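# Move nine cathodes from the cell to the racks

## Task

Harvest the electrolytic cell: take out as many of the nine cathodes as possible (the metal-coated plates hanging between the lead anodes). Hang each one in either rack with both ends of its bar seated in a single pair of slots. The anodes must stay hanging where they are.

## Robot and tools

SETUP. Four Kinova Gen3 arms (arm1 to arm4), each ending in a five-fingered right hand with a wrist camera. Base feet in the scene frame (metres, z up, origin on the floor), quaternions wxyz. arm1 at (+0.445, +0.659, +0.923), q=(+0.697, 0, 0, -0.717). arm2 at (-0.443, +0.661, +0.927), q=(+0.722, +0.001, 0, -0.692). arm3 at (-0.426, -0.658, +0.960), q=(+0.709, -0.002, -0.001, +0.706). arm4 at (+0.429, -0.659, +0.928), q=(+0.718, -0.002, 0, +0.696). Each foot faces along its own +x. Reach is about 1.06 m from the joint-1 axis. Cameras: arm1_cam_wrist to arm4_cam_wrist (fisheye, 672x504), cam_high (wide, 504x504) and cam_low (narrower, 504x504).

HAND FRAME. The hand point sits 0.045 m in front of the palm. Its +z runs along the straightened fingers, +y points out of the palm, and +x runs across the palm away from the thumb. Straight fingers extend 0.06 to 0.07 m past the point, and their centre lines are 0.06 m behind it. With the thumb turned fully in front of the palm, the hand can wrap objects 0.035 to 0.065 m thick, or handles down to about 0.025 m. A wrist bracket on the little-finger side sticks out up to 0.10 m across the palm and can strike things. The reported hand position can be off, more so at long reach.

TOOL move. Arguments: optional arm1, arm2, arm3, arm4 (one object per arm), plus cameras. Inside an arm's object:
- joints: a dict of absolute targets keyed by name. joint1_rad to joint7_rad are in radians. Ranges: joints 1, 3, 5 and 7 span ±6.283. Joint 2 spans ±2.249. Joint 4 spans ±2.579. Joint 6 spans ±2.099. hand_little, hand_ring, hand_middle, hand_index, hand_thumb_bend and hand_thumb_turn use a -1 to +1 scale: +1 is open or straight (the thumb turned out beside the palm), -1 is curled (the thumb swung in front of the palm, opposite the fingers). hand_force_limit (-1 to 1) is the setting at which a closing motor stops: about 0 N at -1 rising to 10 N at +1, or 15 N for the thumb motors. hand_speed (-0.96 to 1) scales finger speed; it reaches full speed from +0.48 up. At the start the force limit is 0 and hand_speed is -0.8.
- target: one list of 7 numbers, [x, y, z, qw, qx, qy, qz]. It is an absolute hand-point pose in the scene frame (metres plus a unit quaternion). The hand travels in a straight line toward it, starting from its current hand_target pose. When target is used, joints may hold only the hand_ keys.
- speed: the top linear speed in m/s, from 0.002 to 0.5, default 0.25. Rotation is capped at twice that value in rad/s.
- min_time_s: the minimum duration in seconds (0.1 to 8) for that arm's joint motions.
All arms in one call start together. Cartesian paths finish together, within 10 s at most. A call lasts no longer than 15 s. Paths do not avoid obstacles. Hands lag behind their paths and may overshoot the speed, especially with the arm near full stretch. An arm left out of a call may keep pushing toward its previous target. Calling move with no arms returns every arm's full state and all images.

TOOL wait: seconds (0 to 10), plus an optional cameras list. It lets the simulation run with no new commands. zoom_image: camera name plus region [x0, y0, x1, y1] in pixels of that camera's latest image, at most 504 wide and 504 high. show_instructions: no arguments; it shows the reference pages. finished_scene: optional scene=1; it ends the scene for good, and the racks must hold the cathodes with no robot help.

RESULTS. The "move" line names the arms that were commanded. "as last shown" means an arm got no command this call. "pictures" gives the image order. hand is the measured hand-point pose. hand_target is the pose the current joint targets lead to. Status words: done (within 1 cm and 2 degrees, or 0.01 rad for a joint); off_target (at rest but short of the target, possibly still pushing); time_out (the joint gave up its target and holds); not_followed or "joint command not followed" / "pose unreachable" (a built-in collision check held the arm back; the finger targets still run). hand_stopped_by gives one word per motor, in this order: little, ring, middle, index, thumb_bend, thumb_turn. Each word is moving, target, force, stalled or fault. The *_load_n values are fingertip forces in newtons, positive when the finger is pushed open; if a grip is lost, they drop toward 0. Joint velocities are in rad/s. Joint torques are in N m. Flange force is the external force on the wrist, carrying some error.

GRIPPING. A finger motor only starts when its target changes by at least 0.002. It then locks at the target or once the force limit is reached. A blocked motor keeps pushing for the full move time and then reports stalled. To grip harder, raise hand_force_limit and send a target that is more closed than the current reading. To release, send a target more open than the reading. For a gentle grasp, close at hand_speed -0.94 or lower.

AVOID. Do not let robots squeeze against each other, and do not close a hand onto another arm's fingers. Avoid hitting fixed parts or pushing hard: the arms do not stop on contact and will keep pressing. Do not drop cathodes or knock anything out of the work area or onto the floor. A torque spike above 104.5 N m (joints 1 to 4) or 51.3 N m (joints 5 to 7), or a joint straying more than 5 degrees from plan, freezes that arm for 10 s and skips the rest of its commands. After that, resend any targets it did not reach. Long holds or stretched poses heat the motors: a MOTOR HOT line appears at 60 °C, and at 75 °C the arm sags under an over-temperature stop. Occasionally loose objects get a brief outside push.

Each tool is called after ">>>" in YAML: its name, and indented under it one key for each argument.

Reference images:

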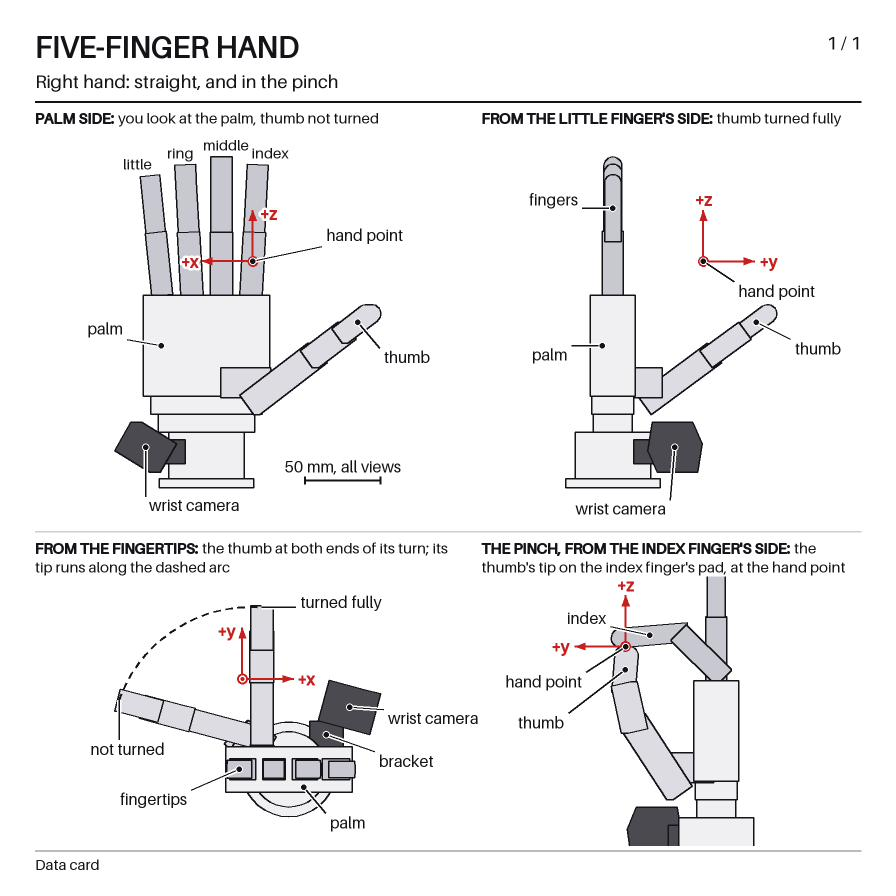

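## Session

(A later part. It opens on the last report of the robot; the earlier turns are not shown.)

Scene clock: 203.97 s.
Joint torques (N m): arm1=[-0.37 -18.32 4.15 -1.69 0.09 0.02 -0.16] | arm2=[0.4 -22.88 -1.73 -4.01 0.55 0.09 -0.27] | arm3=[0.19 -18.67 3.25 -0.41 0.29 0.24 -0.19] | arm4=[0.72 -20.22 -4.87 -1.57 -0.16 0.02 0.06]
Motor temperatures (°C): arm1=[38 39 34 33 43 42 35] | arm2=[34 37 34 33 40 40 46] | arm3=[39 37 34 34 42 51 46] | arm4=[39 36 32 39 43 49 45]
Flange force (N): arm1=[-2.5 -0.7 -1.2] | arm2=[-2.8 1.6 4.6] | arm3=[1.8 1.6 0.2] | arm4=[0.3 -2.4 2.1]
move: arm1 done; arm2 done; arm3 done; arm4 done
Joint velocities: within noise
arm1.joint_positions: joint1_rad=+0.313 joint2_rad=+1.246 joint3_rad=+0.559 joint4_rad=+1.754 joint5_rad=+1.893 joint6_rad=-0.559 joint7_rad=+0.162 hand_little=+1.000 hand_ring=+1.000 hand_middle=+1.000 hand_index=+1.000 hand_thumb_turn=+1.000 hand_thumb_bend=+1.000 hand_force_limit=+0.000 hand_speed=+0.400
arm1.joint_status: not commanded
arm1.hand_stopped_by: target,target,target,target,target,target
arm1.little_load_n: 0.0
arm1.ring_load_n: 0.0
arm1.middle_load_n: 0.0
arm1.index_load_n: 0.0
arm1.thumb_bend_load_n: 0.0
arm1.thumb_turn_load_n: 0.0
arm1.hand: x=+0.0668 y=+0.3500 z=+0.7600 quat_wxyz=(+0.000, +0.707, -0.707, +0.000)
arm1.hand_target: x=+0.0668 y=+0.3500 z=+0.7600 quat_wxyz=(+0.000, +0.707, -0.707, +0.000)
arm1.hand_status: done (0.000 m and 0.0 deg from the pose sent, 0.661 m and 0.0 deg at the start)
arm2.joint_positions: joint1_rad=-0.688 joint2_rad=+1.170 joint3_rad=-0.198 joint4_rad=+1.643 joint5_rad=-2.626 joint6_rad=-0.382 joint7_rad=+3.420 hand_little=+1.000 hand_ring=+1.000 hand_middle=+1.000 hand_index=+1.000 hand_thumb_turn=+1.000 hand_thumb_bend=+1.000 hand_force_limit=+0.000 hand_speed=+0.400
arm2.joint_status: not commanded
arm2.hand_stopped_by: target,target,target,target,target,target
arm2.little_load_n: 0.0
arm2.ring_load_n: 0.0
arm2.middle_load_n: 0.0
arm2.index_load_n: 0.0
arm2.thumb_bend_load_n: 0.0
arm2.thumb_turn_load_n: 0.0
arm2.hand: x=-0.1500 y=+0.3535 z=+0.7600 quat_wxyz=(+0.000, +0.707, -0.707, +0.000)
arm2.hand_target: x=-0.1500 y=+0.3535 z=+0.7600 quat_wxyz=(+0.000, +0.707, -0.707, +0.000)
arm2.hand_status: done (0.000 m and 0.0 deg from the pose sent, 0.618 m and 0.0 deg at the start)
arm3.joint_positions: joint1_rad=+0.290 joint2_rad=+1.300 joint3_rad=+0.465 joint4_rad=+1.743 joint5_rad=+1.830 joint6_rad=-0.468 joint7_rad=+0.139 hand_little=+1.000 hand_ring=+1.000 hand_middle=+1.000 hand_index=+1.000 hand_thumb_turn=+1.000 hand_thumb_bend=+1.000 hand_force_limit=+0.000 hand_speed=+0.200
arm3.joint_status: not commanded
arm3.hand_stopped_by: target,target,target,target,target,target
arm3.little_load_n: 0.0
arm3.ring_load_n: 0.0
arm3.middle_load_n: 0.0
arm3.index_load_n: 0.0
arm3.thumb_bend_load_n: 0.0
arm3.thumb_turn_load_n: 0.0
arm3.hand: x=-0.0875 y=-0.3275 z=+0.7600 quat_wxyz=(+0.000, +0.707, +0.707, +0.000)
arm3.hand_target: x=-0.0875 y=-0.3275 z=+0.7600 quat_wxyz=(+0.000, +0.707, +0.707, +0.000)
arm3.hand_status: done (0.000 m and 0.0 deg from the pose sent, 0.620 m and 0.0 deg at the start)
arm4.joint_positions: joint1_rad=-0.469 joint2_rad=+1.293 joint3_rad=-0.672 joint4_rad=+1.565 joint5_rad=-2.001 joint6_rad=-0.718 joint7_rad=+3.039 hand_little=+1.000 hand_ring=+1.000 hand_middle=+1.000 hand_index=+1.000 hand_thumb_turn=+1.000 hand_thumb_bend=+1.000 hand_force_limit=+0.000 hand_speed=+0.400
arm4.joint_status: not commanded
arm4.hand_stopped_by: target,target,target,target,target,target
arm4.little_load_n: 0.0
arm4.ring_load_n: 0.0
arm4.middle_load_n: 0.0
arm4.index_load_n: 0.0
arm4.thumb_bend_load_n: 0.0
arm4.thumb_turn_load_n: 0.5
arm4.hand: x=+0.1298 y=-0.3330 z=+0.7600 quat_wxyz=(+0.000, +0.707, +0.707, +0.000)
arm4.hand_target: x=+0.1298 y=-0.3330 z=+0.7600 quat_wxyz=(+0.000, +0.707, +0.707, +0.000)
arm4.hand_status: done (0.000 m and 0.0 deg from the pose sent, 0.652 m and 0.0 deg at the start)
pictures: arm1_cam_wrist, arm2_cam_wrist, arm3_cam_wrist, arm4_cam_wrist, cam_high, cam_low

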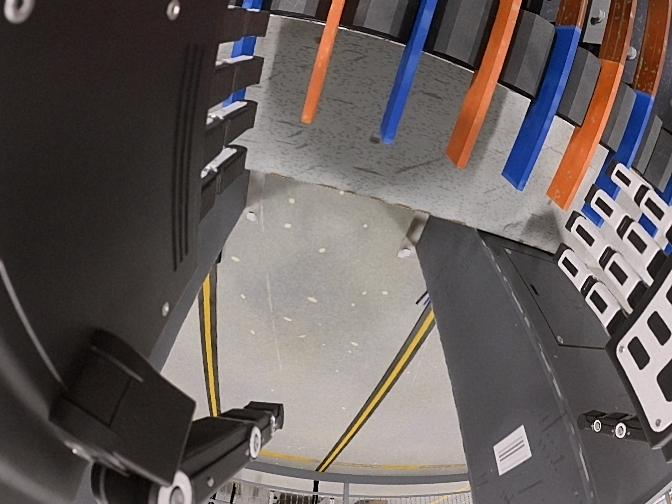

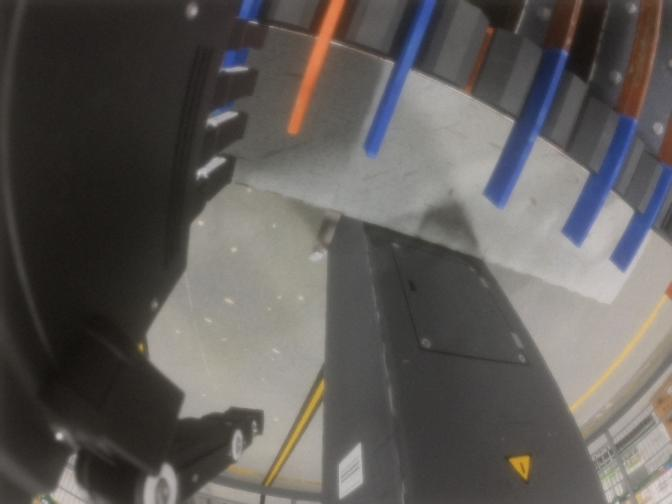

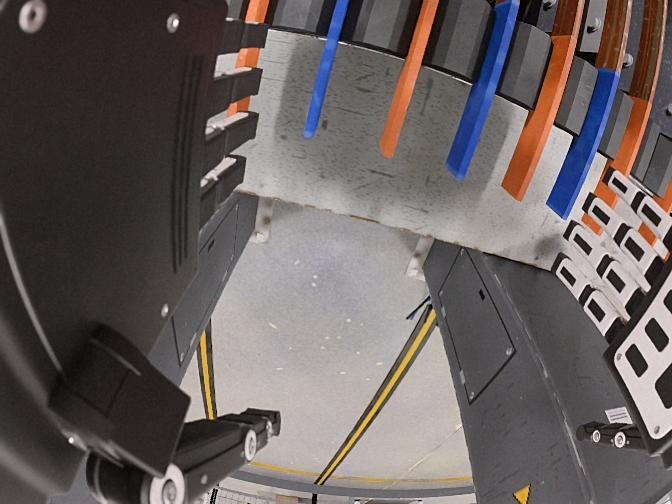

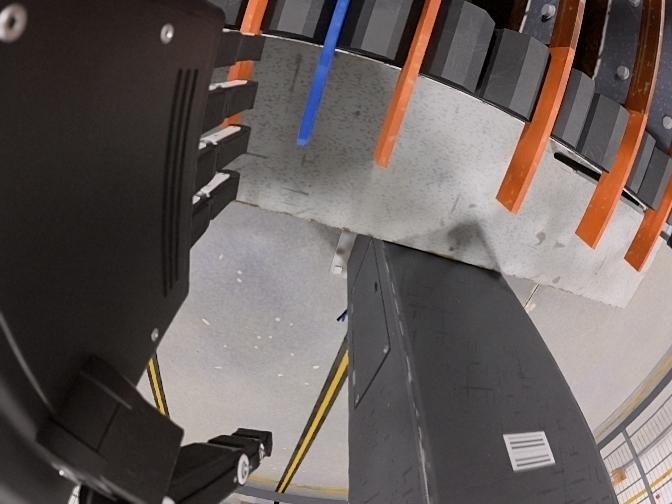

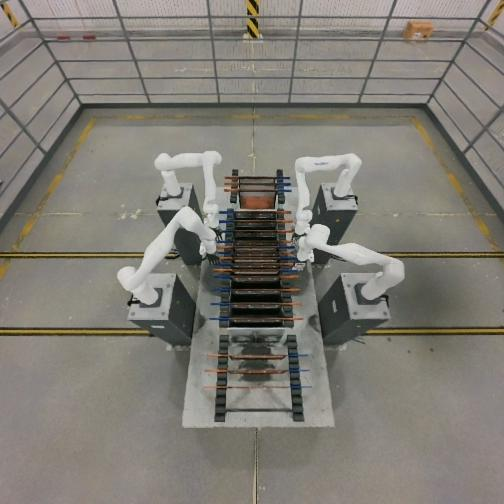

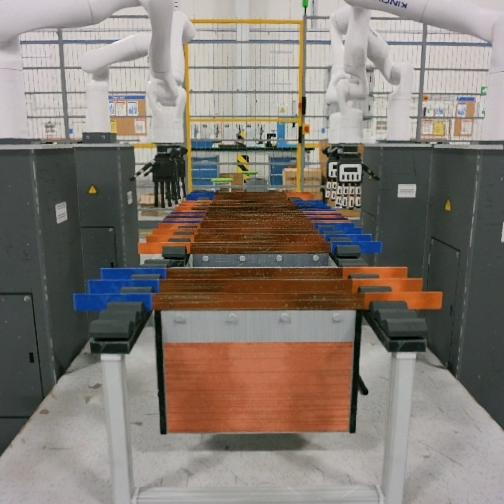

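>>> move:
  arm1: {"target": [0.0678, 0.350, 0.605, 0, 0.7071, -0.7071, 0], "speed": 0.22}
  arm4: {"target": [0.1298, -0.333, 0.605, 0, 0.7071, 0.7071, 0], "speed": 0.22}
  arm2: {"target": [-0.150, 0.3535, 0.603, 0, 0.7071, -0.7071, 0], "speed": 0.22}
  arm3: {"target": [-0.0875, -0.3275, 0.603, 0, 0.7071, 0.7071, 0], "speed": 0.22}

>>> move:
  arm1: {"joints": {"hand_little": -0.3, "hand_ring": -0.3, "hand_middle": -0.3, "hand_index": -0.3, "hand_speed": -0.2}}
  arm2: {"joints": {"hand_little": -0.3, "hand_ring": -0.3, "hand_middle": -0.3, "hand_index": -0.3, "hand_speed": -0.2}}
  arm3: {"joints": {"hand_little": -0.3, "hand_ring": -0.3, "hand_middle": -0.3, "hand_index": -0.3, "hand_speed": -0.2}}
  arm4: {"joints": {"hand_little": -0.3, "hand_ring": -0.3, "hand_middle": -0.3, "hand_index": -0.3, "hand_speed": -0.2}}
  cameras: ["all"]

Scene clock: 206.20 s.
Joint torques (N m): arm1=[-0.4 -19.08 3.38 -0.73 0.08 0.03 -0.18] | arm2=[0.46 -23.45 -1.31 -3.05 0.54 0.09 -0.3] | arm3=[0.35 -19.29 2.59 0.22 0.25 0.29 -0.14] | arm4=[0.72 -20.74 -4.11 -0.67 -0.14 0 0.05]
Motor temperatures (°C): arm1=[38 39 34 33 43 42 35] | arm2=[34 37 34 33 40 40 46] | arm3=[39 37 34 34 42 51 46] | arm4=[39 36 32 39 43 49 45]
Flange force (N): arm1=[-2.8 -0.8 -2.0] | arm2=[-3.8 2.3 3.0] | arm3=[2.9 2.1 1.4] | arm4=[0.0 -2.1 2.3]
move: arm1 done; arm2 done; arm3 done; arm4 done
Joint velocities: within noise
arm1.joint_positions: joint1_rad=+0.399 joint2_rad=+1.566 joint3_rad=+0.409 joint4_rad=+1.514 joint5_rad=+1.714 joint6_rad=-0.414 joint7_rad=+0.273 hand_little=+1.000 hand_ring=+1.000 hand_middle=+1.000 hand_index=+1.000 hand_thumb_turn=+1.000 hand_thumb_bend=+1.000 hand_force_limit=+0.000 hand_speed=+0.400
arm1.joint_status: not commanded
arm1.hand_stopped_by: target,target,target,target,target,target
arm1.little_load_n: 0.0
arm1.ring_load_n: 0.0
arm1.middle_load_n: 0.0
arm1.index_load_n: 0.0
arm1.thumb_bend_load_n: 0.0
arm1.thumb_turn_load_n: 0.0
arm1.hand: x=+0.0678 y=+0.3500 z=+0.6050 quat_wxyz=(+0.000, +0.707, -0.707, +0.000)
arm1.hand_target: x=+0.0678 y=+0.3500 z=+0.6050 quat_wxyz=(+0.000, +0.707, -0.707, +0.000)
arm1.hand_status: done (0.000 m and 0.0 deg from the pose sent, 0.155 m and 0.0 deg at the start)
arm2.joint_positions: joint1_rad=-0.732 joint2_rad=+1.526 joint3_rad=-0.130 joint4_rad=+1.397 joint5_rad=-2.593 joint6_rad=-0.256 joint7_rad=+3.398 hand_little=+1.000 hand_ring=+1.000 hand_middle=+1.000 hand_index=+1.000 hand_thumb_turn=+1.000 hand_thumb_bend=+1.000 hand_force_limit=+0.000 hand_speed=+0.400
arm2.joint_status: not commanded
arm2.hand_stopped_by: target,target,target,target,target,target
arm2.little_load_n: 0.0
arm2.ring_load_n: 0.0
arm2.middle_load_n: 0.0
arm2.index_load_n: 0.0
arm2.thumb_bend_load_n: 0.0
arm2.thumb_turn_load_n: -0.5
arm2.hand: x=-0.1500 y=+0.3535 z=+0.6030 quat_wxyz=(+0.000, +0.707, -0.707, +0.000)
arm2.hand_target: x=-0.1500 y=+0.3535 z=+0.6030 quat_wxyz=(+0.000, +0.707, -0.707, +0.000)
arm2.hand_status: done (0.000 m and 0.0 deg from the pose sent, 0.157 m and 0.0 deg at the start)
arm3.joint_positions: joint1_rad=+0.363 joint2_rad=+1.640 joint3_rad=+0.347 joint4_rad=+1.453 joint5_rad=+1.691 joint6_rad=-0.353 joint7_rad=+0.214 hand_little=+1.000 hand_ring=+1.000 hand_middle=+1.000 hand_index=+1.000 hand_thumb_turn=+1.000 hand_thumb_bend=+1.000 hand_force_limit=+0.000 hand_speed=+0.200
arm3.joint_status: not commanded
arm3.hand_stopped_by: target,target,target,target,target,target
arm3.little_load_n: 0.0
arm3.ring_load_n: 0.0
arm3.middle_load_n: 0.0
arm3.index_load_n: 0.0
arm3.thumb_bend_load_n: 0.0
arm3.thumb_turn_load_n: 0.0
arm3.hand: x=-0.0875 y=-0.3275 z=+0.6030 quat_wxyz=(+0.000, +0.707, +0.707, +0.000)
arm3.hand_target: x=-0.0875 y=-0.3275 z=+0.6030 quat_wxyz=(+0.000, +0.707, +0.707, +0.000)
arm3.hand_status: done (0.000 m and 0.0 deg from the pose sent, 0.157 m and 0.0 deg at the start)
arm4.joint_positions: joint1_rad=-0.540 joint2_rad=+1.609 joint3_rad=-0.562 joint4_rad=+1.322 joint5_rad=-1.875 joint6_rad=-0.591 joint7_rad=+3.021 hand_little=+1.000 hand_ring=+1.000 hand_middle=+1.000 hand_index=+1.000 hand_thumb_turn=+1.000 hand_thumb_bend=+1.000 hand_force_limit=+0.000 hand_speed=+0.400
arm4.joint_status: not commanded
arm4.hand_stopped_by: target,target,target,target,target,target
arm4.little_load_n: 0.0
arm4.ring_load_n: 0.0
arm4.middle_load_n: 0.0
arm4.index_load_n: 0.0
arm4.thumb_bend_load_n: 0.0
arm4.thumb_turn_load_n: 0.0
arm4.hand: x=+0.1298 y=-0.3330 z=+0.6050 quat_wxyz=(+0.000, +0.707, +0.707, +0.000)
arm4.hand_target: x=+0.1298 y=-0.3330 z=+0.6050 quat_wxyz=(+0.000, +0.707, +0.707, +0.000)
arm4.hand_status: done (0.000 m and 0.0 deg from the pose sent, 0.155 m and 0.0 deg at the start)
pictures: none

Scene clock: 207.27 s.
Joint torques (N m): arm1=[-0.43 -19.15 3.36 -0.73 0.06 0.09 -0.19] | arm2=[0.41 -23.48 -1.33 -3.02 0.53 0.1 -0.26] | arm3=[0.25 -19.3 2.66 0.24 0.27 0.31 -0.19] | arm4=[0.77 -20.76 -4.11 -0.67 -0.13 -0.01 0.05]
Motor temperatures (°C): arm1=[38 39 34 33 43 42 35] | arm2=[34 37 34 33 40 40 46] | arm3=[39 37 34 34 42 51 46] | arm4=[39 36 32 39 43 49 45]
Flange force (N): arm1=[-2.6 -0.5 -1.9] | arm2=[-3.7 2.2 3.2] | arm3=[2.2 1.9 1.4] | arm4=[0.0 -2.2 2.4]
move: arm1 done; arm2 done; arm3 done; arm4 done
Joint velocities: within noise
arm1.joint_positions: joint1_rad=+0.399 joint2_rad=+1.566 joint3_rad=+0.409 joint4_rad=+1.514 joint5_rad=+1.714 joint6_rad=-0.414 joint7_rad=+0.273 hand_little=-0.300 hand_ring=-0.300 hand_middle=-0.300 hand_index=-0.300 hand_thumb_turn=+1.000 hand_thumb_bend=+1.000 hand_force_limit=+0.000 hand_speed=-0.200
arm1.joint_status: all done
arm1.hand_stopped_by: target,target,target,target,target,target
arm1.little_load_n: 0.0
arm1.ring_load_n: 0.0
arm1.middle_load_n: 0.0
arm1.index_load_n: 0.0
arm1.thumb_bend_load_n: 0.0
arm1.thumb_turn_load_n: 0.0
arm1.hand: x=+0.0678 y=+0.3500 z=+0.6050 quat_wxyz=(+0.000, +0.707, -0.707, +0.000)
arm1.hand_target: x=+0.0678 y=+0.3500 z=+0.6050 quat_wxyz=(+0.000, +0.707, -0.707, +0.000)
arm1.hand_status: not commanded
arm2.joint_positions: joint1_rad=-0.732 joint2_rad=+1.526 joint3_rad=-0.130 joint4_rad=+1.397 joint5_rad=-2.593 joint6_rad=-0.256 joint7_rad=+3.398 hand_little=-0.300 hand_ring=-0.300 hand_middle=-0.300 hand_index=-0.300 hand_thumb_turn=+1.000 hand_thumb_bend=+1.000 hand_force_limit=+0.000 hand_speed=-0.200
arm2.joint_status: all done
arm2.hand_stopped_by: target,target,target,target,target,target
arm2.little_load_n: 0.0
arm2.ring_load_n: 0.0
arm2.middle_load_n: 0.0
arm2.index_load_n: 0.0
arm2.thumb_bend_load_n: 0.0
arm2.thumb_turn_load_n: 0.0
arm2.hand: x=-0.1500 y=+0.3535 z=+0.6030 quat_wxyz=(+0.000, +0.707, -0.707, +0.000)
arm2.hand_target: x=-0.1500 y=+0.3535 z=+0.6030 quat_wxyz=(+0.000, +0.707, -0.707, +0.000)
arm2.hand_status: not commanded
arm3.joint_positions: joint1_rad=+0.363 joint2_rad=+1.640 joint3_rad=+0.347 joint4_rad=+1.453 joint5_rad=+1.691 joint6_rad=-0.353 joint7_rad=+0.214 hand_little=-0.300 hand_ring=-0.300 hand_middle=-0.300 hand_index=-0.300 hand_thumb_turn=+1.000 hand_thumb_bend=+1.000 hand_force_limit=+0.000 hand_speed=-0.200
arm3.joint_status: all done
arm3.hand_stopped_by: target,target,target,target,target,target
arm3.little_load_n: 0.0
arm3.ring_load_n: 0.0
arm3.middle_load_n: 0.0
arm3.index_load_n: 0.0
arm3.thumb_bend_load_n: 0.0
arm3.thumb_turn_load_n: 0.0
arm3.hand: x=-0.0875 y=-0.3275 z=+0.6030 quat_wxyz=(+0.000, +0.707, +0.707, +0.000)
arm3.hand_target: x=-0.0875 y=-0.3275 z=+0.6030 quat_wxyz=(+0.000, +0.707, +0.707, +0.000)
arm3.hand_status: not commanded
arm4.joint_positions: joint1_rad=-0.540 joint2_rad=+1.609 joint3_rad=-0.562 joint4_rad=+1.322 joint5_rad=-1.875 joint6_rad=-0.591 joint7_rad=+3.021 hand_little=-0.300 hand_ring=-0.300 hand_middle=-0.300 hand_index=-0.300 hand_thumb_turn=+1.000 hand_thumb_bend=+1.000 hand_force_limit=+0.000 hand_speed=-0.200
arm4.joint_status: all done
arm4.hand_stopped_by: target,target,target,target,target,target
arm4.little_load_n: 0.0
arm4.ring_load_n: 0.0
arm4.middle_load_n: 0.0
arm4.index_load_n: 0.0
arm4.thumb_bend_load_n: 0.0
arm4.thumb_turn_load_n: 0.0
arm4.hand: x=+0.1298 y=-0.3330 z=+0.6050 quat_wxyz=(+0.000, +0.707, +0.707, +0.000)
arm4.hand_target: x=+0.1298 y=-0.3330 z=+0.6050 quat_wxyz=(+0.000, +0.707, +0.707, +0.000)
arm4.hand_status: not commanded
pictures: arm1_cam_wrist, arm2_cam_wrist, arm3_cam_wrist, arm4_cam_wrist, cam_high, cam_low

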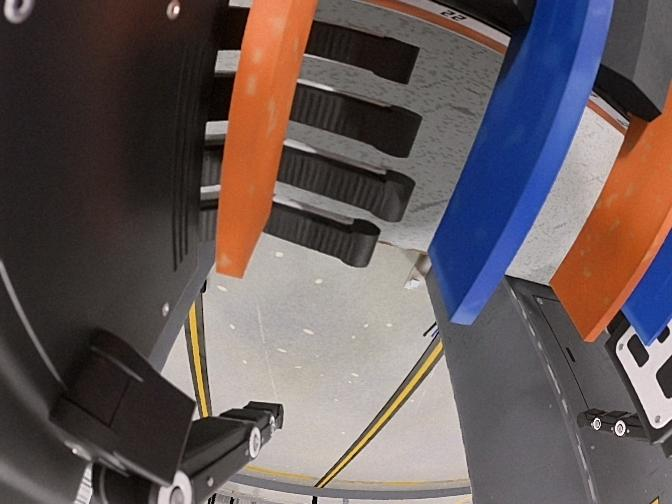

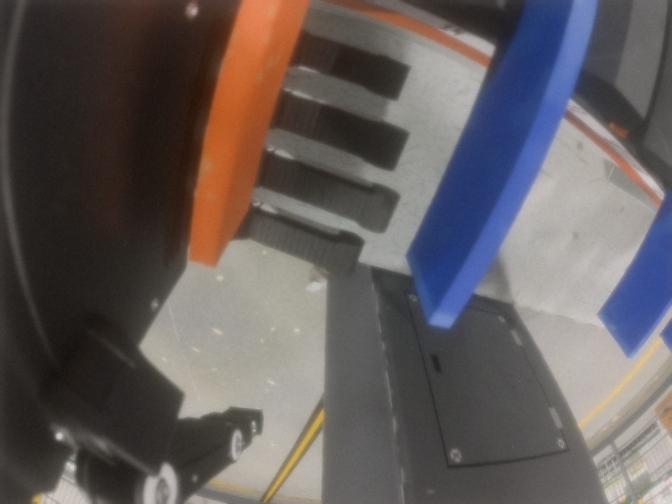

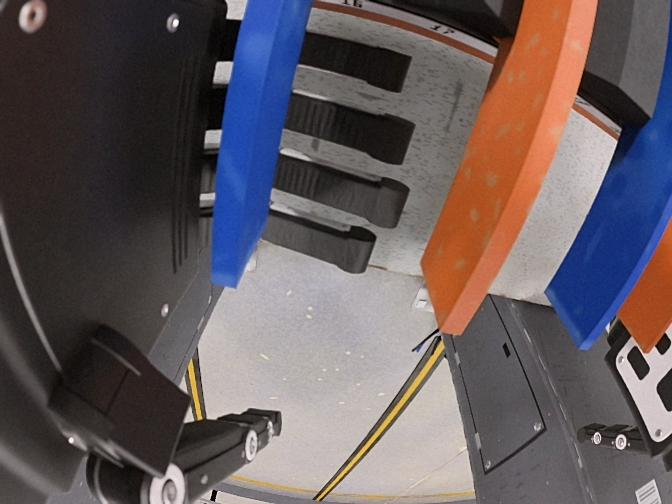

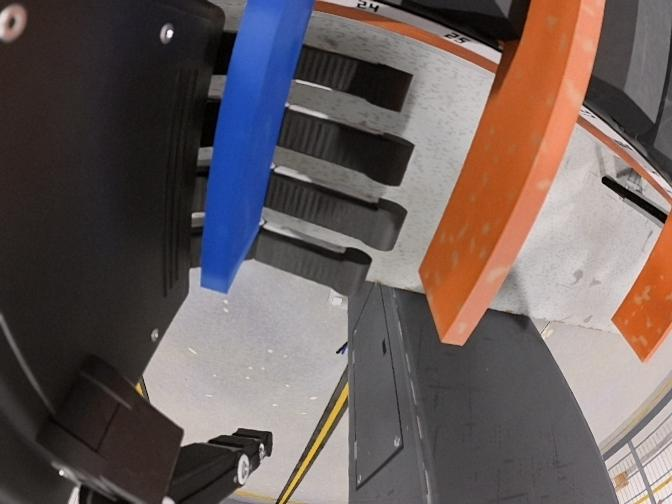

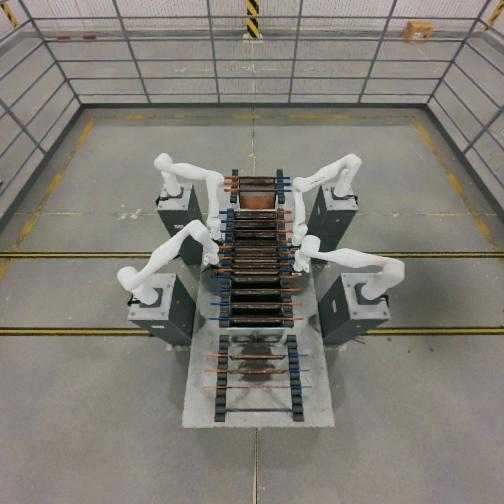

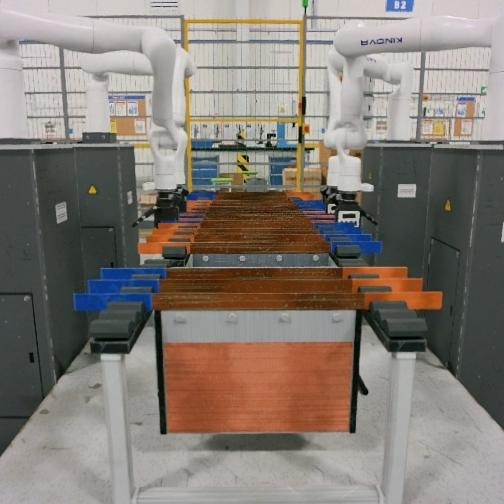

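>>> move:
  arm1: {"target": [0.0678, 0.350, 0.630, 0, 0.7071, -0.7071, 0], "speed": 0.07}
  arm4: {"target": [0.1298, -0.333, 0.630, 0, 0.7071, 0.7071, 0], "speed": 0.07}
  arm2: {"target": [-0.150, 0.3535, 0.628, 0, 0.7071, -0.7071, 0], "speed": 0.07}
  arm3: {"target": [-0.0875, -0.3275, 0.628, 0, 0.7071, 0.7071, 0], "speed": 0.07}
  cameras: ["all"]

Scene clock: 208.60 s.
Joint torques (N m): arm1=[0.08 -27.51 7.06 -0.9 -0.03 0.71 -0.32] | arm2=[7.25 -28.32 7.63 4.63 0.81 -7 -0.54] | arm3=[-0.46 -29.63 4.67 -0.68 -0.02 0.4 -0.31] | arm4=[2.82 -27.72 -3.62 0.32 -0.58 -2.75 -0.13]
Motor temperatures (°C): arm1=[38 39 34 33 43 42 35] | arm2=[34 37 34 33 40 40 46] | arm3=[39 37 34 34 42 51 46] | arm4=[39 36 32 39 43 49 45]
Flange force (N): arm1=[-1.6 -0.8 17.9] | arm2=[-2.1 -18.9 32.0] | arm3=[1.7 3.9 23.4] | arm4=[0.8 -8.2 21.8]
move: arm1 done; arm2 done; arm3 done; arm4 done
Joint velocities: within noise
arm1.joint_positions: joint1_rad=+0.390 joint2_rad=+1.511 joint3_rad=+0.422 joint4_rad=+1.565 joint5_rad=+1.728 joint6_rad=-0.428 joint7_rad=+0.271 hand_little=-0.300 hand_ring=-0.300 hand_middle=-0.299 hand_index=-0.300 hand_thumb_turn=+1.000 hand_thumb_bend=+1.000 hand_force_limit=+0.000 hand_speed=-0.200
arm1.joint_status: not commanded
arm1.hand_stopped_by: target,target,target,target,target,target
arm1.little_load_n: 2.0
arm1.ring_load_n: 3.0
arm1.middle_load_n: 4.0
arm1.index_load_n: 0.0
arm1.thumb_bend_load_n: 0.0
arm1.thumb_turn_load_n: 0.0
arm1.hand: x=+0.0678 y=+0.3500 z=+0.6300 quat_wxyz=(+0.000, +0.707, -0.707, +0.000)
arm1.hand_target: x=+0.0678 y=+0.3500 z=+0.6300 quat_wxyz=(+0.000, +0.707, -0.707, +0.000)
arm1.hand_status: done (0.000 m and 0.0 deg from the pose sent, 0.025 m and 0.0 deg at the start)
arm2.joint_positions: joint1_rad=-0.729 joint2_rad=+1.468 joint3_rad=-0.134 joint4_rad=+1.449 joint5_rad=-2.596 joint6_rad=-0.263 joint7_rad=+3.396 hand_little=-0.300 hand_ring=-0.300 hand_middle=-0.300 hand_index=-0.300 hand_thumb_turn=+1.000 hand_thumb_bend=+1.000 hand_force_limit=+0.000 hand_speed=-0.200
arm2.joint_status: not commanded
arm2.hand_stopped_by: target,target,target,target,target,target
arm2.little_load_n: 4.0
arm2.ring_load_n: 3.5
arm2.middle_load_n: 4.0
arm2.index_load_n: 0.0
arm2.thumb_bend_load_n: 0.0
arm2.thumb_turn_load_n: 0.0
arm2.hand: x=-0.1500 y=+0.3535 z=+0.6280 quat_wxyz=(+0.000, +0.707, -0.707, +0.000)
arm2.hand_target: x=-0.1500 y=+0.3535 z=+0.6280 quat_wxyz=(+0.000, +0.707, -0.707, +0.000)
arm2.hand_status: done (0.000 m and 0.0 deg from the pose sent, 0.025 m and 0.0 deg at the start)
arm3.joint_positions: joint1_rad=+0.358 joint2_rad=+1.583 joint3_rad=+0.352 joint4_rad=+1.511 joint5_rad=+1.696 joint6_rad=-0.359 joint7_rad=+0.225 hand_little=-0.300 hand_ring=-0.300 hand_middle=-0.300 hand_index=-0.300 hand_thumb_turn=+1.000 hand_thumb_bend=+1.000 hand_force_limit=+0.000 hand_speed=-0.200
arm3.joint_status: not commanded
arm3.hand_stopped_by: target,target,target,target,target,target
arm3.little_load_n: 5.0
arm3.ring_load_n: 4.0
arm3.middle_load_n: 3.0
arm3.index_load_n: 0.5
arm3.thumb_bend_load_n: 0.0
arm3.thumb_turn_load_n: 0.0
arm3.hand: x=-0.0875 y=-0.3275 z=+0.6280 quat_wxyz=(+0.000, +0.707, +0.707, +0.000)
arm3.hand_target: x=-0.0875 y=-0.3275 z=+0.6280 quat_wxyz=(+0.000, +0.707, +0.707, +0.000)
arm3.hand_status: done (0.000 m and 0.0 deg from the pose sent, 0.025 m and 0.0 deg at the start)
arm4.joint_positions: joint1_rad=-0.531 joint2_rad=+1.555 joint3_rad=-0.572 joint4_rad=+1.375 joint5_rad=-1.885 joint6_rad=-0.605 joint7_rad=+3.010 hand_little=-0.300 hand_ring=-0.300 hand_middle=-0.300 hand_index=-0.300 hand_thumb_turn=+1.000 hand_thumb_bend=+1.000 hand_force_limit=+0.000 hand_speed=-0.200
arm4.joint_status: not commanded
arm4.hand_stopped_by: target,target,target,target,target,target
arm4.little_load_n: 3.0
arm4.ring_load_n: 3.0
arm4.middle_load_n: 2.5
arm4.index_load_n: 0.0
arm4.thumb_bend_load_n: 0.0
arm4.thumb_turn_load_n: 0.0
arm4.hand: x=+0.1298 y=-0.3330 z=+0.6300 quat_wxyz=(+0.000, +0.707, +0.707, +0.000)
arm4.hand_target: x=+0.1298 y=-0.3330 z=+0.6300 quat_wxyz=(+0.000, +0.707, +0.707, +0.000)
arm4.hand_status: done (0.000 m and 0.0 deg from the pose sent, 0.025 m and 0.0 deg at the start)
pictures: arm1_cam_wrist, arm2_cam_wrist, arm3_cam_wrist, arm4_cam_wrist, cam_high, cam_low

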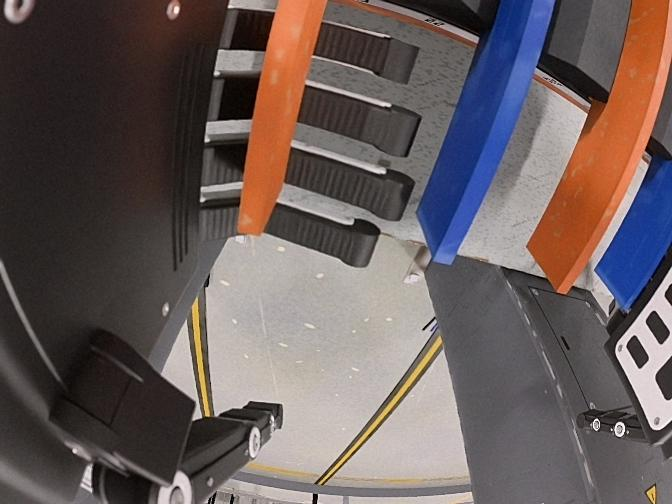

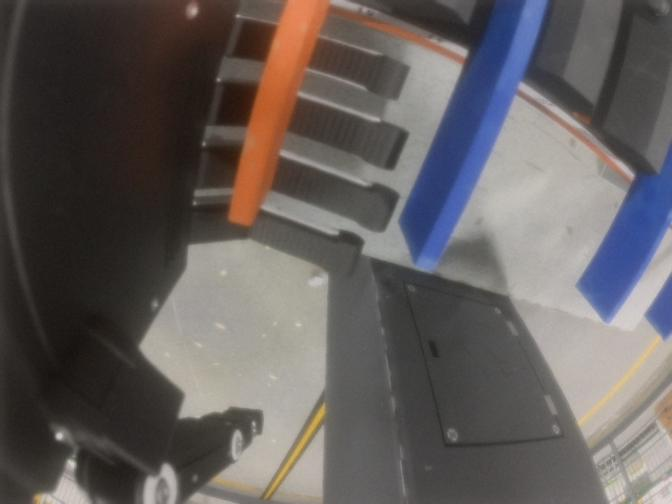

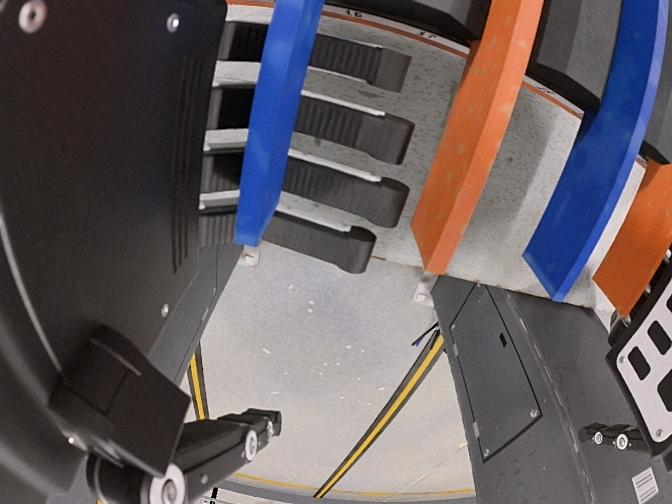

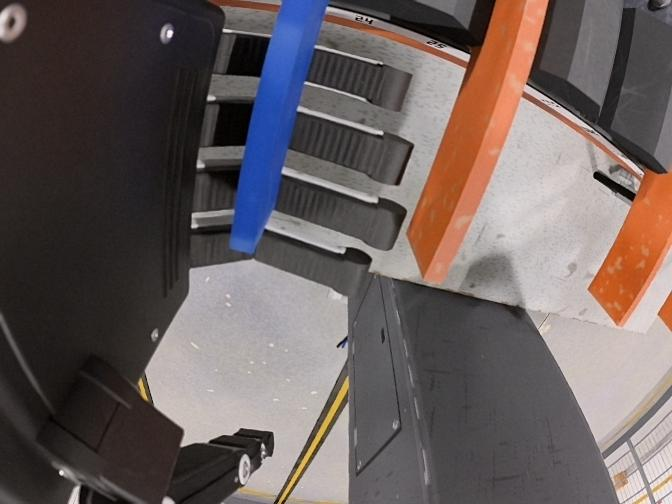

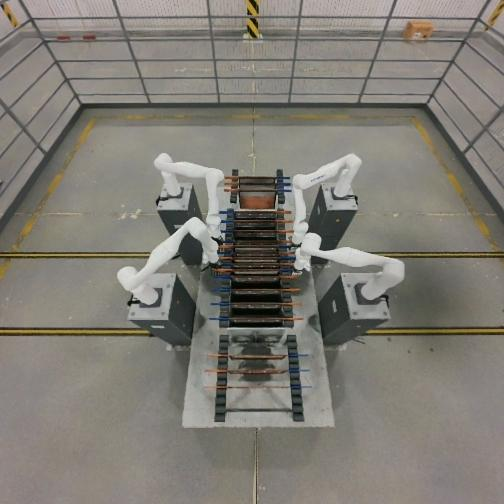

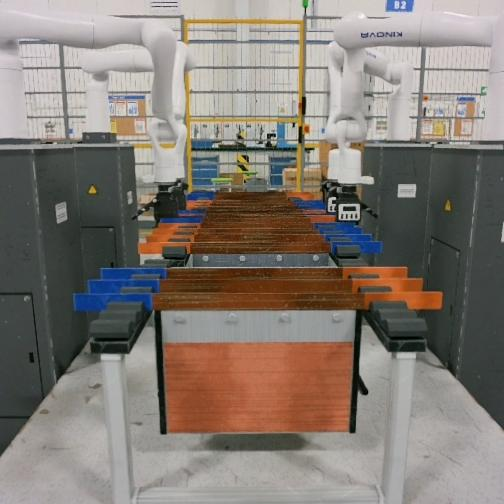

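>>> move:
  arm4: {"target": [0.1273, -0.333, 0.633, 0, 0.7071, 0.7071, 0], "speed": 0.05}
  arm2: {"target": [-0.1445, 0.3535, 0.631, 0, 0.7071, -0.7071, 0], "speed": 0.05}
  cameras: ["arm2_cam_wrist"]

Scene clock: 210.20 s.
Joint torques (N m): arm1=[0.06 -27.38 7.22 -0.79 0.1 0.83 -0.3] | arm2=[0.33 -33.9 -1.61 -5 0.64 -0.25 -0.28] | arm3=[0.21 -29.26 5.69 -0.86 0.1 0.91 -0.16] | arm4=[0.43 -30.15 -6.95 -1.32 -0.27 -0.67 -0.01]
Motor temperatures (°C): arm1=[38 39 34 33 43 42 35] | arm2=[34 37 34 33 40 40 46] | arm3=[39 37 34 34 42 51 46] | arm4=[39 36 32 39 43 49 45]
Flange force (N): arm1=[-1.8 -0.9 18.0] | arm2=[-4.3 3.2 24.0] | arm3=[1.9 1.8 22.2] | arm4=[1.3 -2.4 22.9]
move: arm2 done; arm4 done
Joint velocities: within noise
arm1, arm3: as last shown
arm1.little_load_n: 1.5
arm1.ring_load_n: 2.5
arm1.middle_load_n: 5.5
arm2.joint_positions: joint1_rad=-0.732 joint2_rad=+1.464 joint3_rad=-0.141 joint4_rad=+1.440 joint5_rad=-2.599 joint6_rad=-0.278 joint7_rad=+3.396 hand_little=-0.300 hand_ring=-0.300 hand_middle=-0.300 hand_index=-0.300 hand_thumb_turn=+1.000 hand_thumb_bend=+1.000 hand_force_limit=+0.000 hand_speed=-0.200
arm2.joint_status: not commanded
arm2.hand_stopped_by: target,target,target,target,target,target
arm2.little_load_n: 2.0
arm2.ring_load_n: 3.0
arm2.middle_load_n: 3.0
arm2.index_load_n: 0.0
arm2.thumb_bend_load_n: 0.0
arm2.thumb_turn_load_n: 0.0
arm2.hand: x=-0.1445 y=+0.3535 z=+0.6310 quat_wxyz=(+0.000, +0.707, -0.707, +0.000)
arm2.hand_target: x=-0.1445 y=+0.3535 z=+0.6310 quat_wxyz=(+0.000, +0.707, -0.707, +0.000)
arm2.hand_status: done (0.000 m and 0.0 deg from the pose sent, 0.006 m and 0.0 deg at the start)
arm3.little_load_n: 3.5
arm3.middle_load_n: 4.0
arm3.index_load_n: 0.0
arm4.joint_positions: joint1_rad=-0.533 joint2_rad=+1.551 joint3_rad=-0.577 joint4_rad=+1.374 joint5_rad=-1.891 joint6_rad=-0.611 joint7_rad=+3.013 hand_little=-0.300 hand_ring=-0.300 hand_middle=-0.300 hand_index=-0.300 hand_thumb_turn=+1.000 hand_thumb_bend=+1.000 hand_force_limit=+0.000 hand_speed=-0.200
arm4.joint_status: not commanded
arm4.hand_stopped_by: target,target,target,target,target,target
arm4.little_load_n: 3.5
arm4.ring_load_n: 3.5
arm4.middle_load_n: 2.0
arm4.index_load_n: 0.0
arm4.thumb_bend_load_n: 0.0
arm4.thumb_turn_load_n: 0.0
arm4.hand: x=+0.1273 y=-0.3330 z=+0.6330 quat_wxyz=(+0.000, +0.707, +0.707, +0.000)
arm4.hand_target: x=+0.1273 y=-0.3330 z=+0.6330 quat_wxyz=(+0.000, +0.707, +0.707, +0.000)
arm4.hand_status: done (0.000 m and 0.0 deg from the pose sent, 0.004 m and 0.0 deg at the start)

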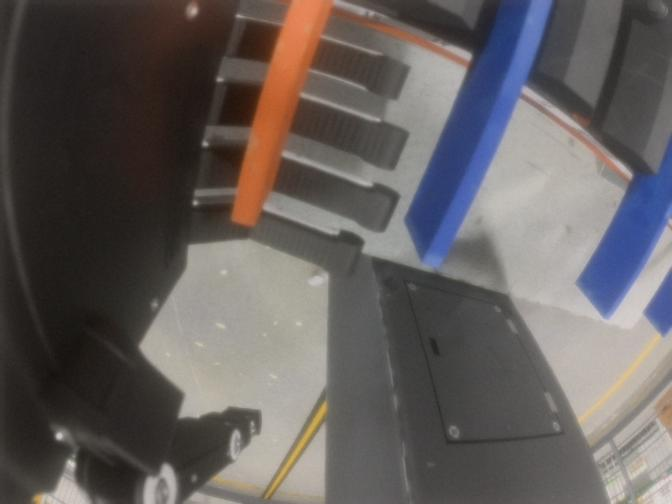

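>>> move:
  arm1: {"target": [0.0678, 0.350, 0.940, 0, 0.7071, -0.7071, 0], "speed": 0.28}
  arm4: {"target": [0.1273, -0.333, 0.940, 0, 0.7071, 0.7071, 0], "speed": 0.28}
  arm2: {"target": [-0.1445, 0.3535, 0.938, 0, 0.7071, -0.7071, 0], "speed": 0.28}
  arm3: {"target": [-0.0875, -0.3275, 0.938, 0, 0.7071, 0.7071, 0], "speed": 0.28}
  cameras: ["all"]

Scene clock: 212.97 s.
Joint torques (N m): arm1=[-1.27 -25.25 8.38 -9.03 -0.61 0.86 -0.21] | arm2=[0.73 -30.81 -2.99 -10.18 0.96 -0.47 -0.24] | arm3=[0.02 -26.06 7.84 -6.29 -0.09 1.07 -0.2] | arm4=[1.8 -28.6 -7.52 -7.69 0.88 -0.64 0.11]
Motor temperatures (°C): arm1=[38 39 34 33 43 42 35] | arm2=[34 37 34 33 40 40 46] | arm3=[39 37 34 33 42 51 46] | arm4=[39 36 33 39 43 49 45]
Flange force (N): arm1=[-5.7 -0.9 20.1] | arm2=[-2.4 0.6 25.2] | arm3=[0.7 1.1 20.3] | arm4=[-1.5 -3.8 21.1]
move: arm1 done; arm2 done; arm3 done; arm4 done
Joint velocities: within noise
arm1.joint_positions: joint1_rad=+0.167 joint2_rad=+0.917 joint3_rad=+0.829 joint4_rad=+1.811 joint5_rad=+2.241 joint6_rad=-0.843 joint7_rad=-0.091 hand_little=-0.300 hand_ring=-0.300 hand_middle=-0.299 hand_index=-0.300 hand_thumb_turn=+1.000 hand_thumb_bend=+1.000 hand_force_limit=+0.000 hand_speed=-0.200
arm1.joint_status: not commanded
arm1.hand_stopped_by: target,target,target,target,target,target
arm1.little_load_n: 2.0
arm1.ring_load_n: 3.0
arm1.middle_load_n: 4.5
arm1.index_load_n: 0.0
arm1.thumb_bend_load_n: 0.0
arm1.thumb_turn_load_n: 0.0
arm1.hand: x=+0.0678 y=+0.3500 z=+0.9400 quat_wxyz=(+0.000, +0.707, -0.707, +0.000)
arm1.hand_target: x=+0.0678 y=+0.3500 z=+0.9400 quat_wxyz=(+0.000, +0.707, -0.707, +0.000)
arm1.hand_status: done (0.000 m and 0.0 deg from the pose sent, 0.310 m and 0.0 deg at the start)
arm2.joint_positions: joint1_rad=-0.604 joint2_rad=+0.816 joint3_rad=-0.348 joint4_rad=+1.680 joint5_rad=-2.751 joint6_rad=-0.717 joint7_rad=+3.520 hand_little=-0.300 hand_ring=-0.300 hand_middle=-0.300 hand_index=-0.300 hand_thumb_turn=+1.000 hand_thumb_bend=+1.000 hand_force_limit=+0.000 hand_speed=-0.200
arm2.joint_status: not commanded
arm2.hand_stopped_by: target,target,target,target,target,target
arm2.little_load_n: 1.0
arm2.ring_load_n: 3.0
arm2.middle_load_n: 3.5
arm2.index_load_n: 0.0
arm2.thumb_bend_load_n: 0.0
arm2.thumb_turn_load_n: 0.0
arm2.hand: x=-0.1445 y=+0.3535 z=+0.9380 quat_wxyz=(+0.000, +0.707, -0.707, +0.000)
arm2.hand_target: x=-0.1445 y=+0.3535 z=+0.9380 quat_wxyz=(+0.000, +0.707, -0.707, +0.000)
arm2.hand_status: done (0.000 m and 0.0 deg from the pose sent, 0.307 m and 0.0 deg at the start)
arm3.joint_positions: joint1_rad=+0.142 joint2_rad=+0.960 joint3_rad=+0.735 joint4_rad=+1.850 joint5_rad=+2.176 joint6_rad=-0.738 joint7_rad=-0.127 hand_little=-0.300 hand_ring=-0.300 hand_middle=-0.300 hand_index=-0.300 hand_thumb_turn=+1.000 hand_thumb_bend=+1.000 hand_force_limit=+0.000 hand_speed=-0.200
arm3.joint_status: not commanded
arm3.hand_stopped_by: target,target,target,target,target,target
arm3.little_load_n: 5.0
arm3.ring_load_n: 5.0
arm3.middle_load_n: 2.5
arm3.index_load_n: 0.0
arm3.thumb_bend_load_n: 0.0
arm3.thumb_turn_load_n: 0.0
arm3.hand: x=-0.0875 y=-0.3275 z=+0.9380 quat_wxyz=(+0.000, +0.707, +0.707, +0.000)
arm3.hand_target: x=-0.0875 y=-0.3275 z=+0.9380 quat_wxyz=(+0.000, +0.707, +0.707, +0.000)
arm3.hand_status: done (0.000 m and 0.0 deg from the pose sent, 0.310 m and 0.0 deg at the start)
arm4.joint_positions: joint1_rad=-0.374 joint2_rad=+0.980 joint3_rad=-0.870 joint4_rad=+1.610 joint5_rad=-2.269 joint6_rad=-0.978 joint7_rad=+3.200 hand_little=-0.300 hand_ring=-0.300 hand_middle=-0.300 hand_index=-0.300 hand_thumb_turn=+1.000 hand_thumb_bend=+1.000 hand_force_limit=+0.000 hand_speed=-0.200
arm4.joint_status: not commanded
arm4.hand_stopped_by: target,target,target,target,target,target
arm4.little_load_n: 2.5
arm4.ring_load_n: 3.0
arm4.middle_load_n: 3.0
arm4.index_load_n: 0.0
arm4.thumb_bend_load_n: 0.0
arm4.thumb_turn_load_n: 0.0
arm4.hand: x=+0.1273 y=-0.3330 z=+0.9400 quat_wxyz=(+0.000, +0.707, +0.707, +0.000)
arm4.hand_target: x=+0.1273 y=-0.3330 z=+0.9400 quat_wxyz=(+0.000, +0.707, +0.707, +0.000)
arm4.hand_status: done (0.000 m and 0.0 deg from the pose sent, 0.307 m and 0.0 deg at the start)
pictures: arm1_cam_wrist, arm2_cam_wrist, arm3_cam_wrist, arm4_cam_wrist, cam_high, cam_low

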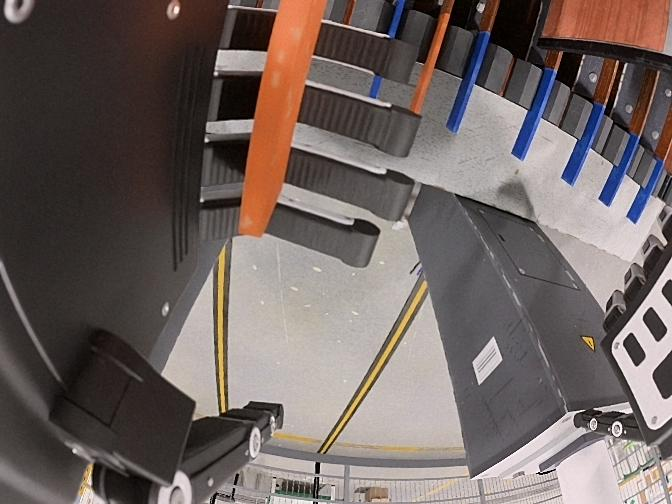

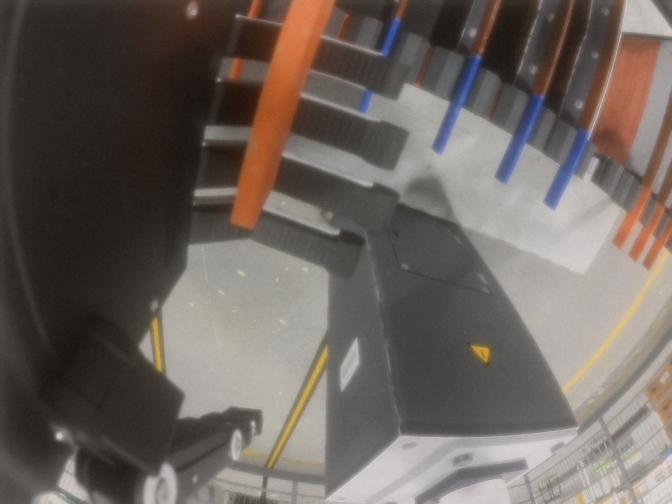

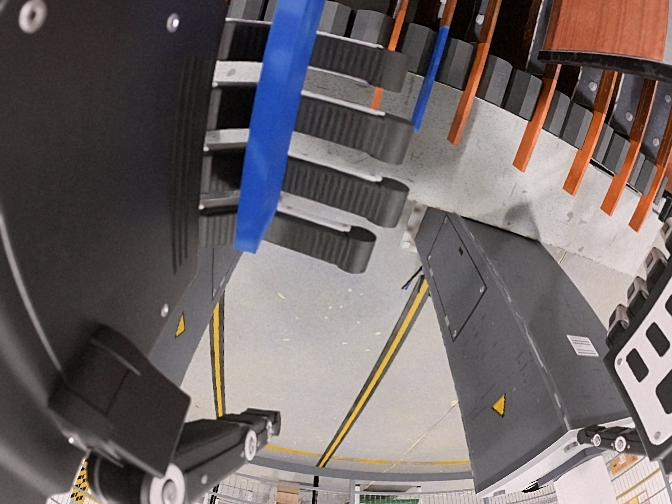

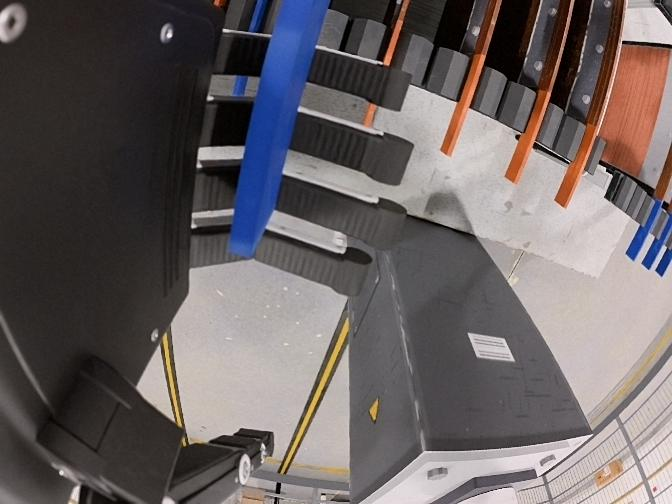

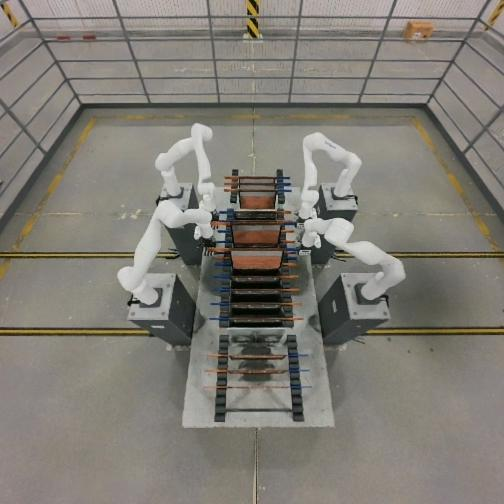

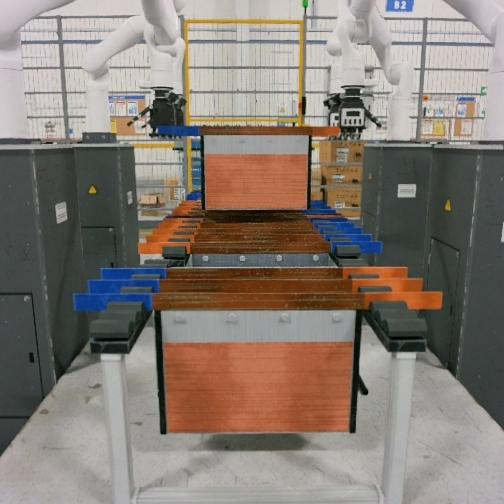

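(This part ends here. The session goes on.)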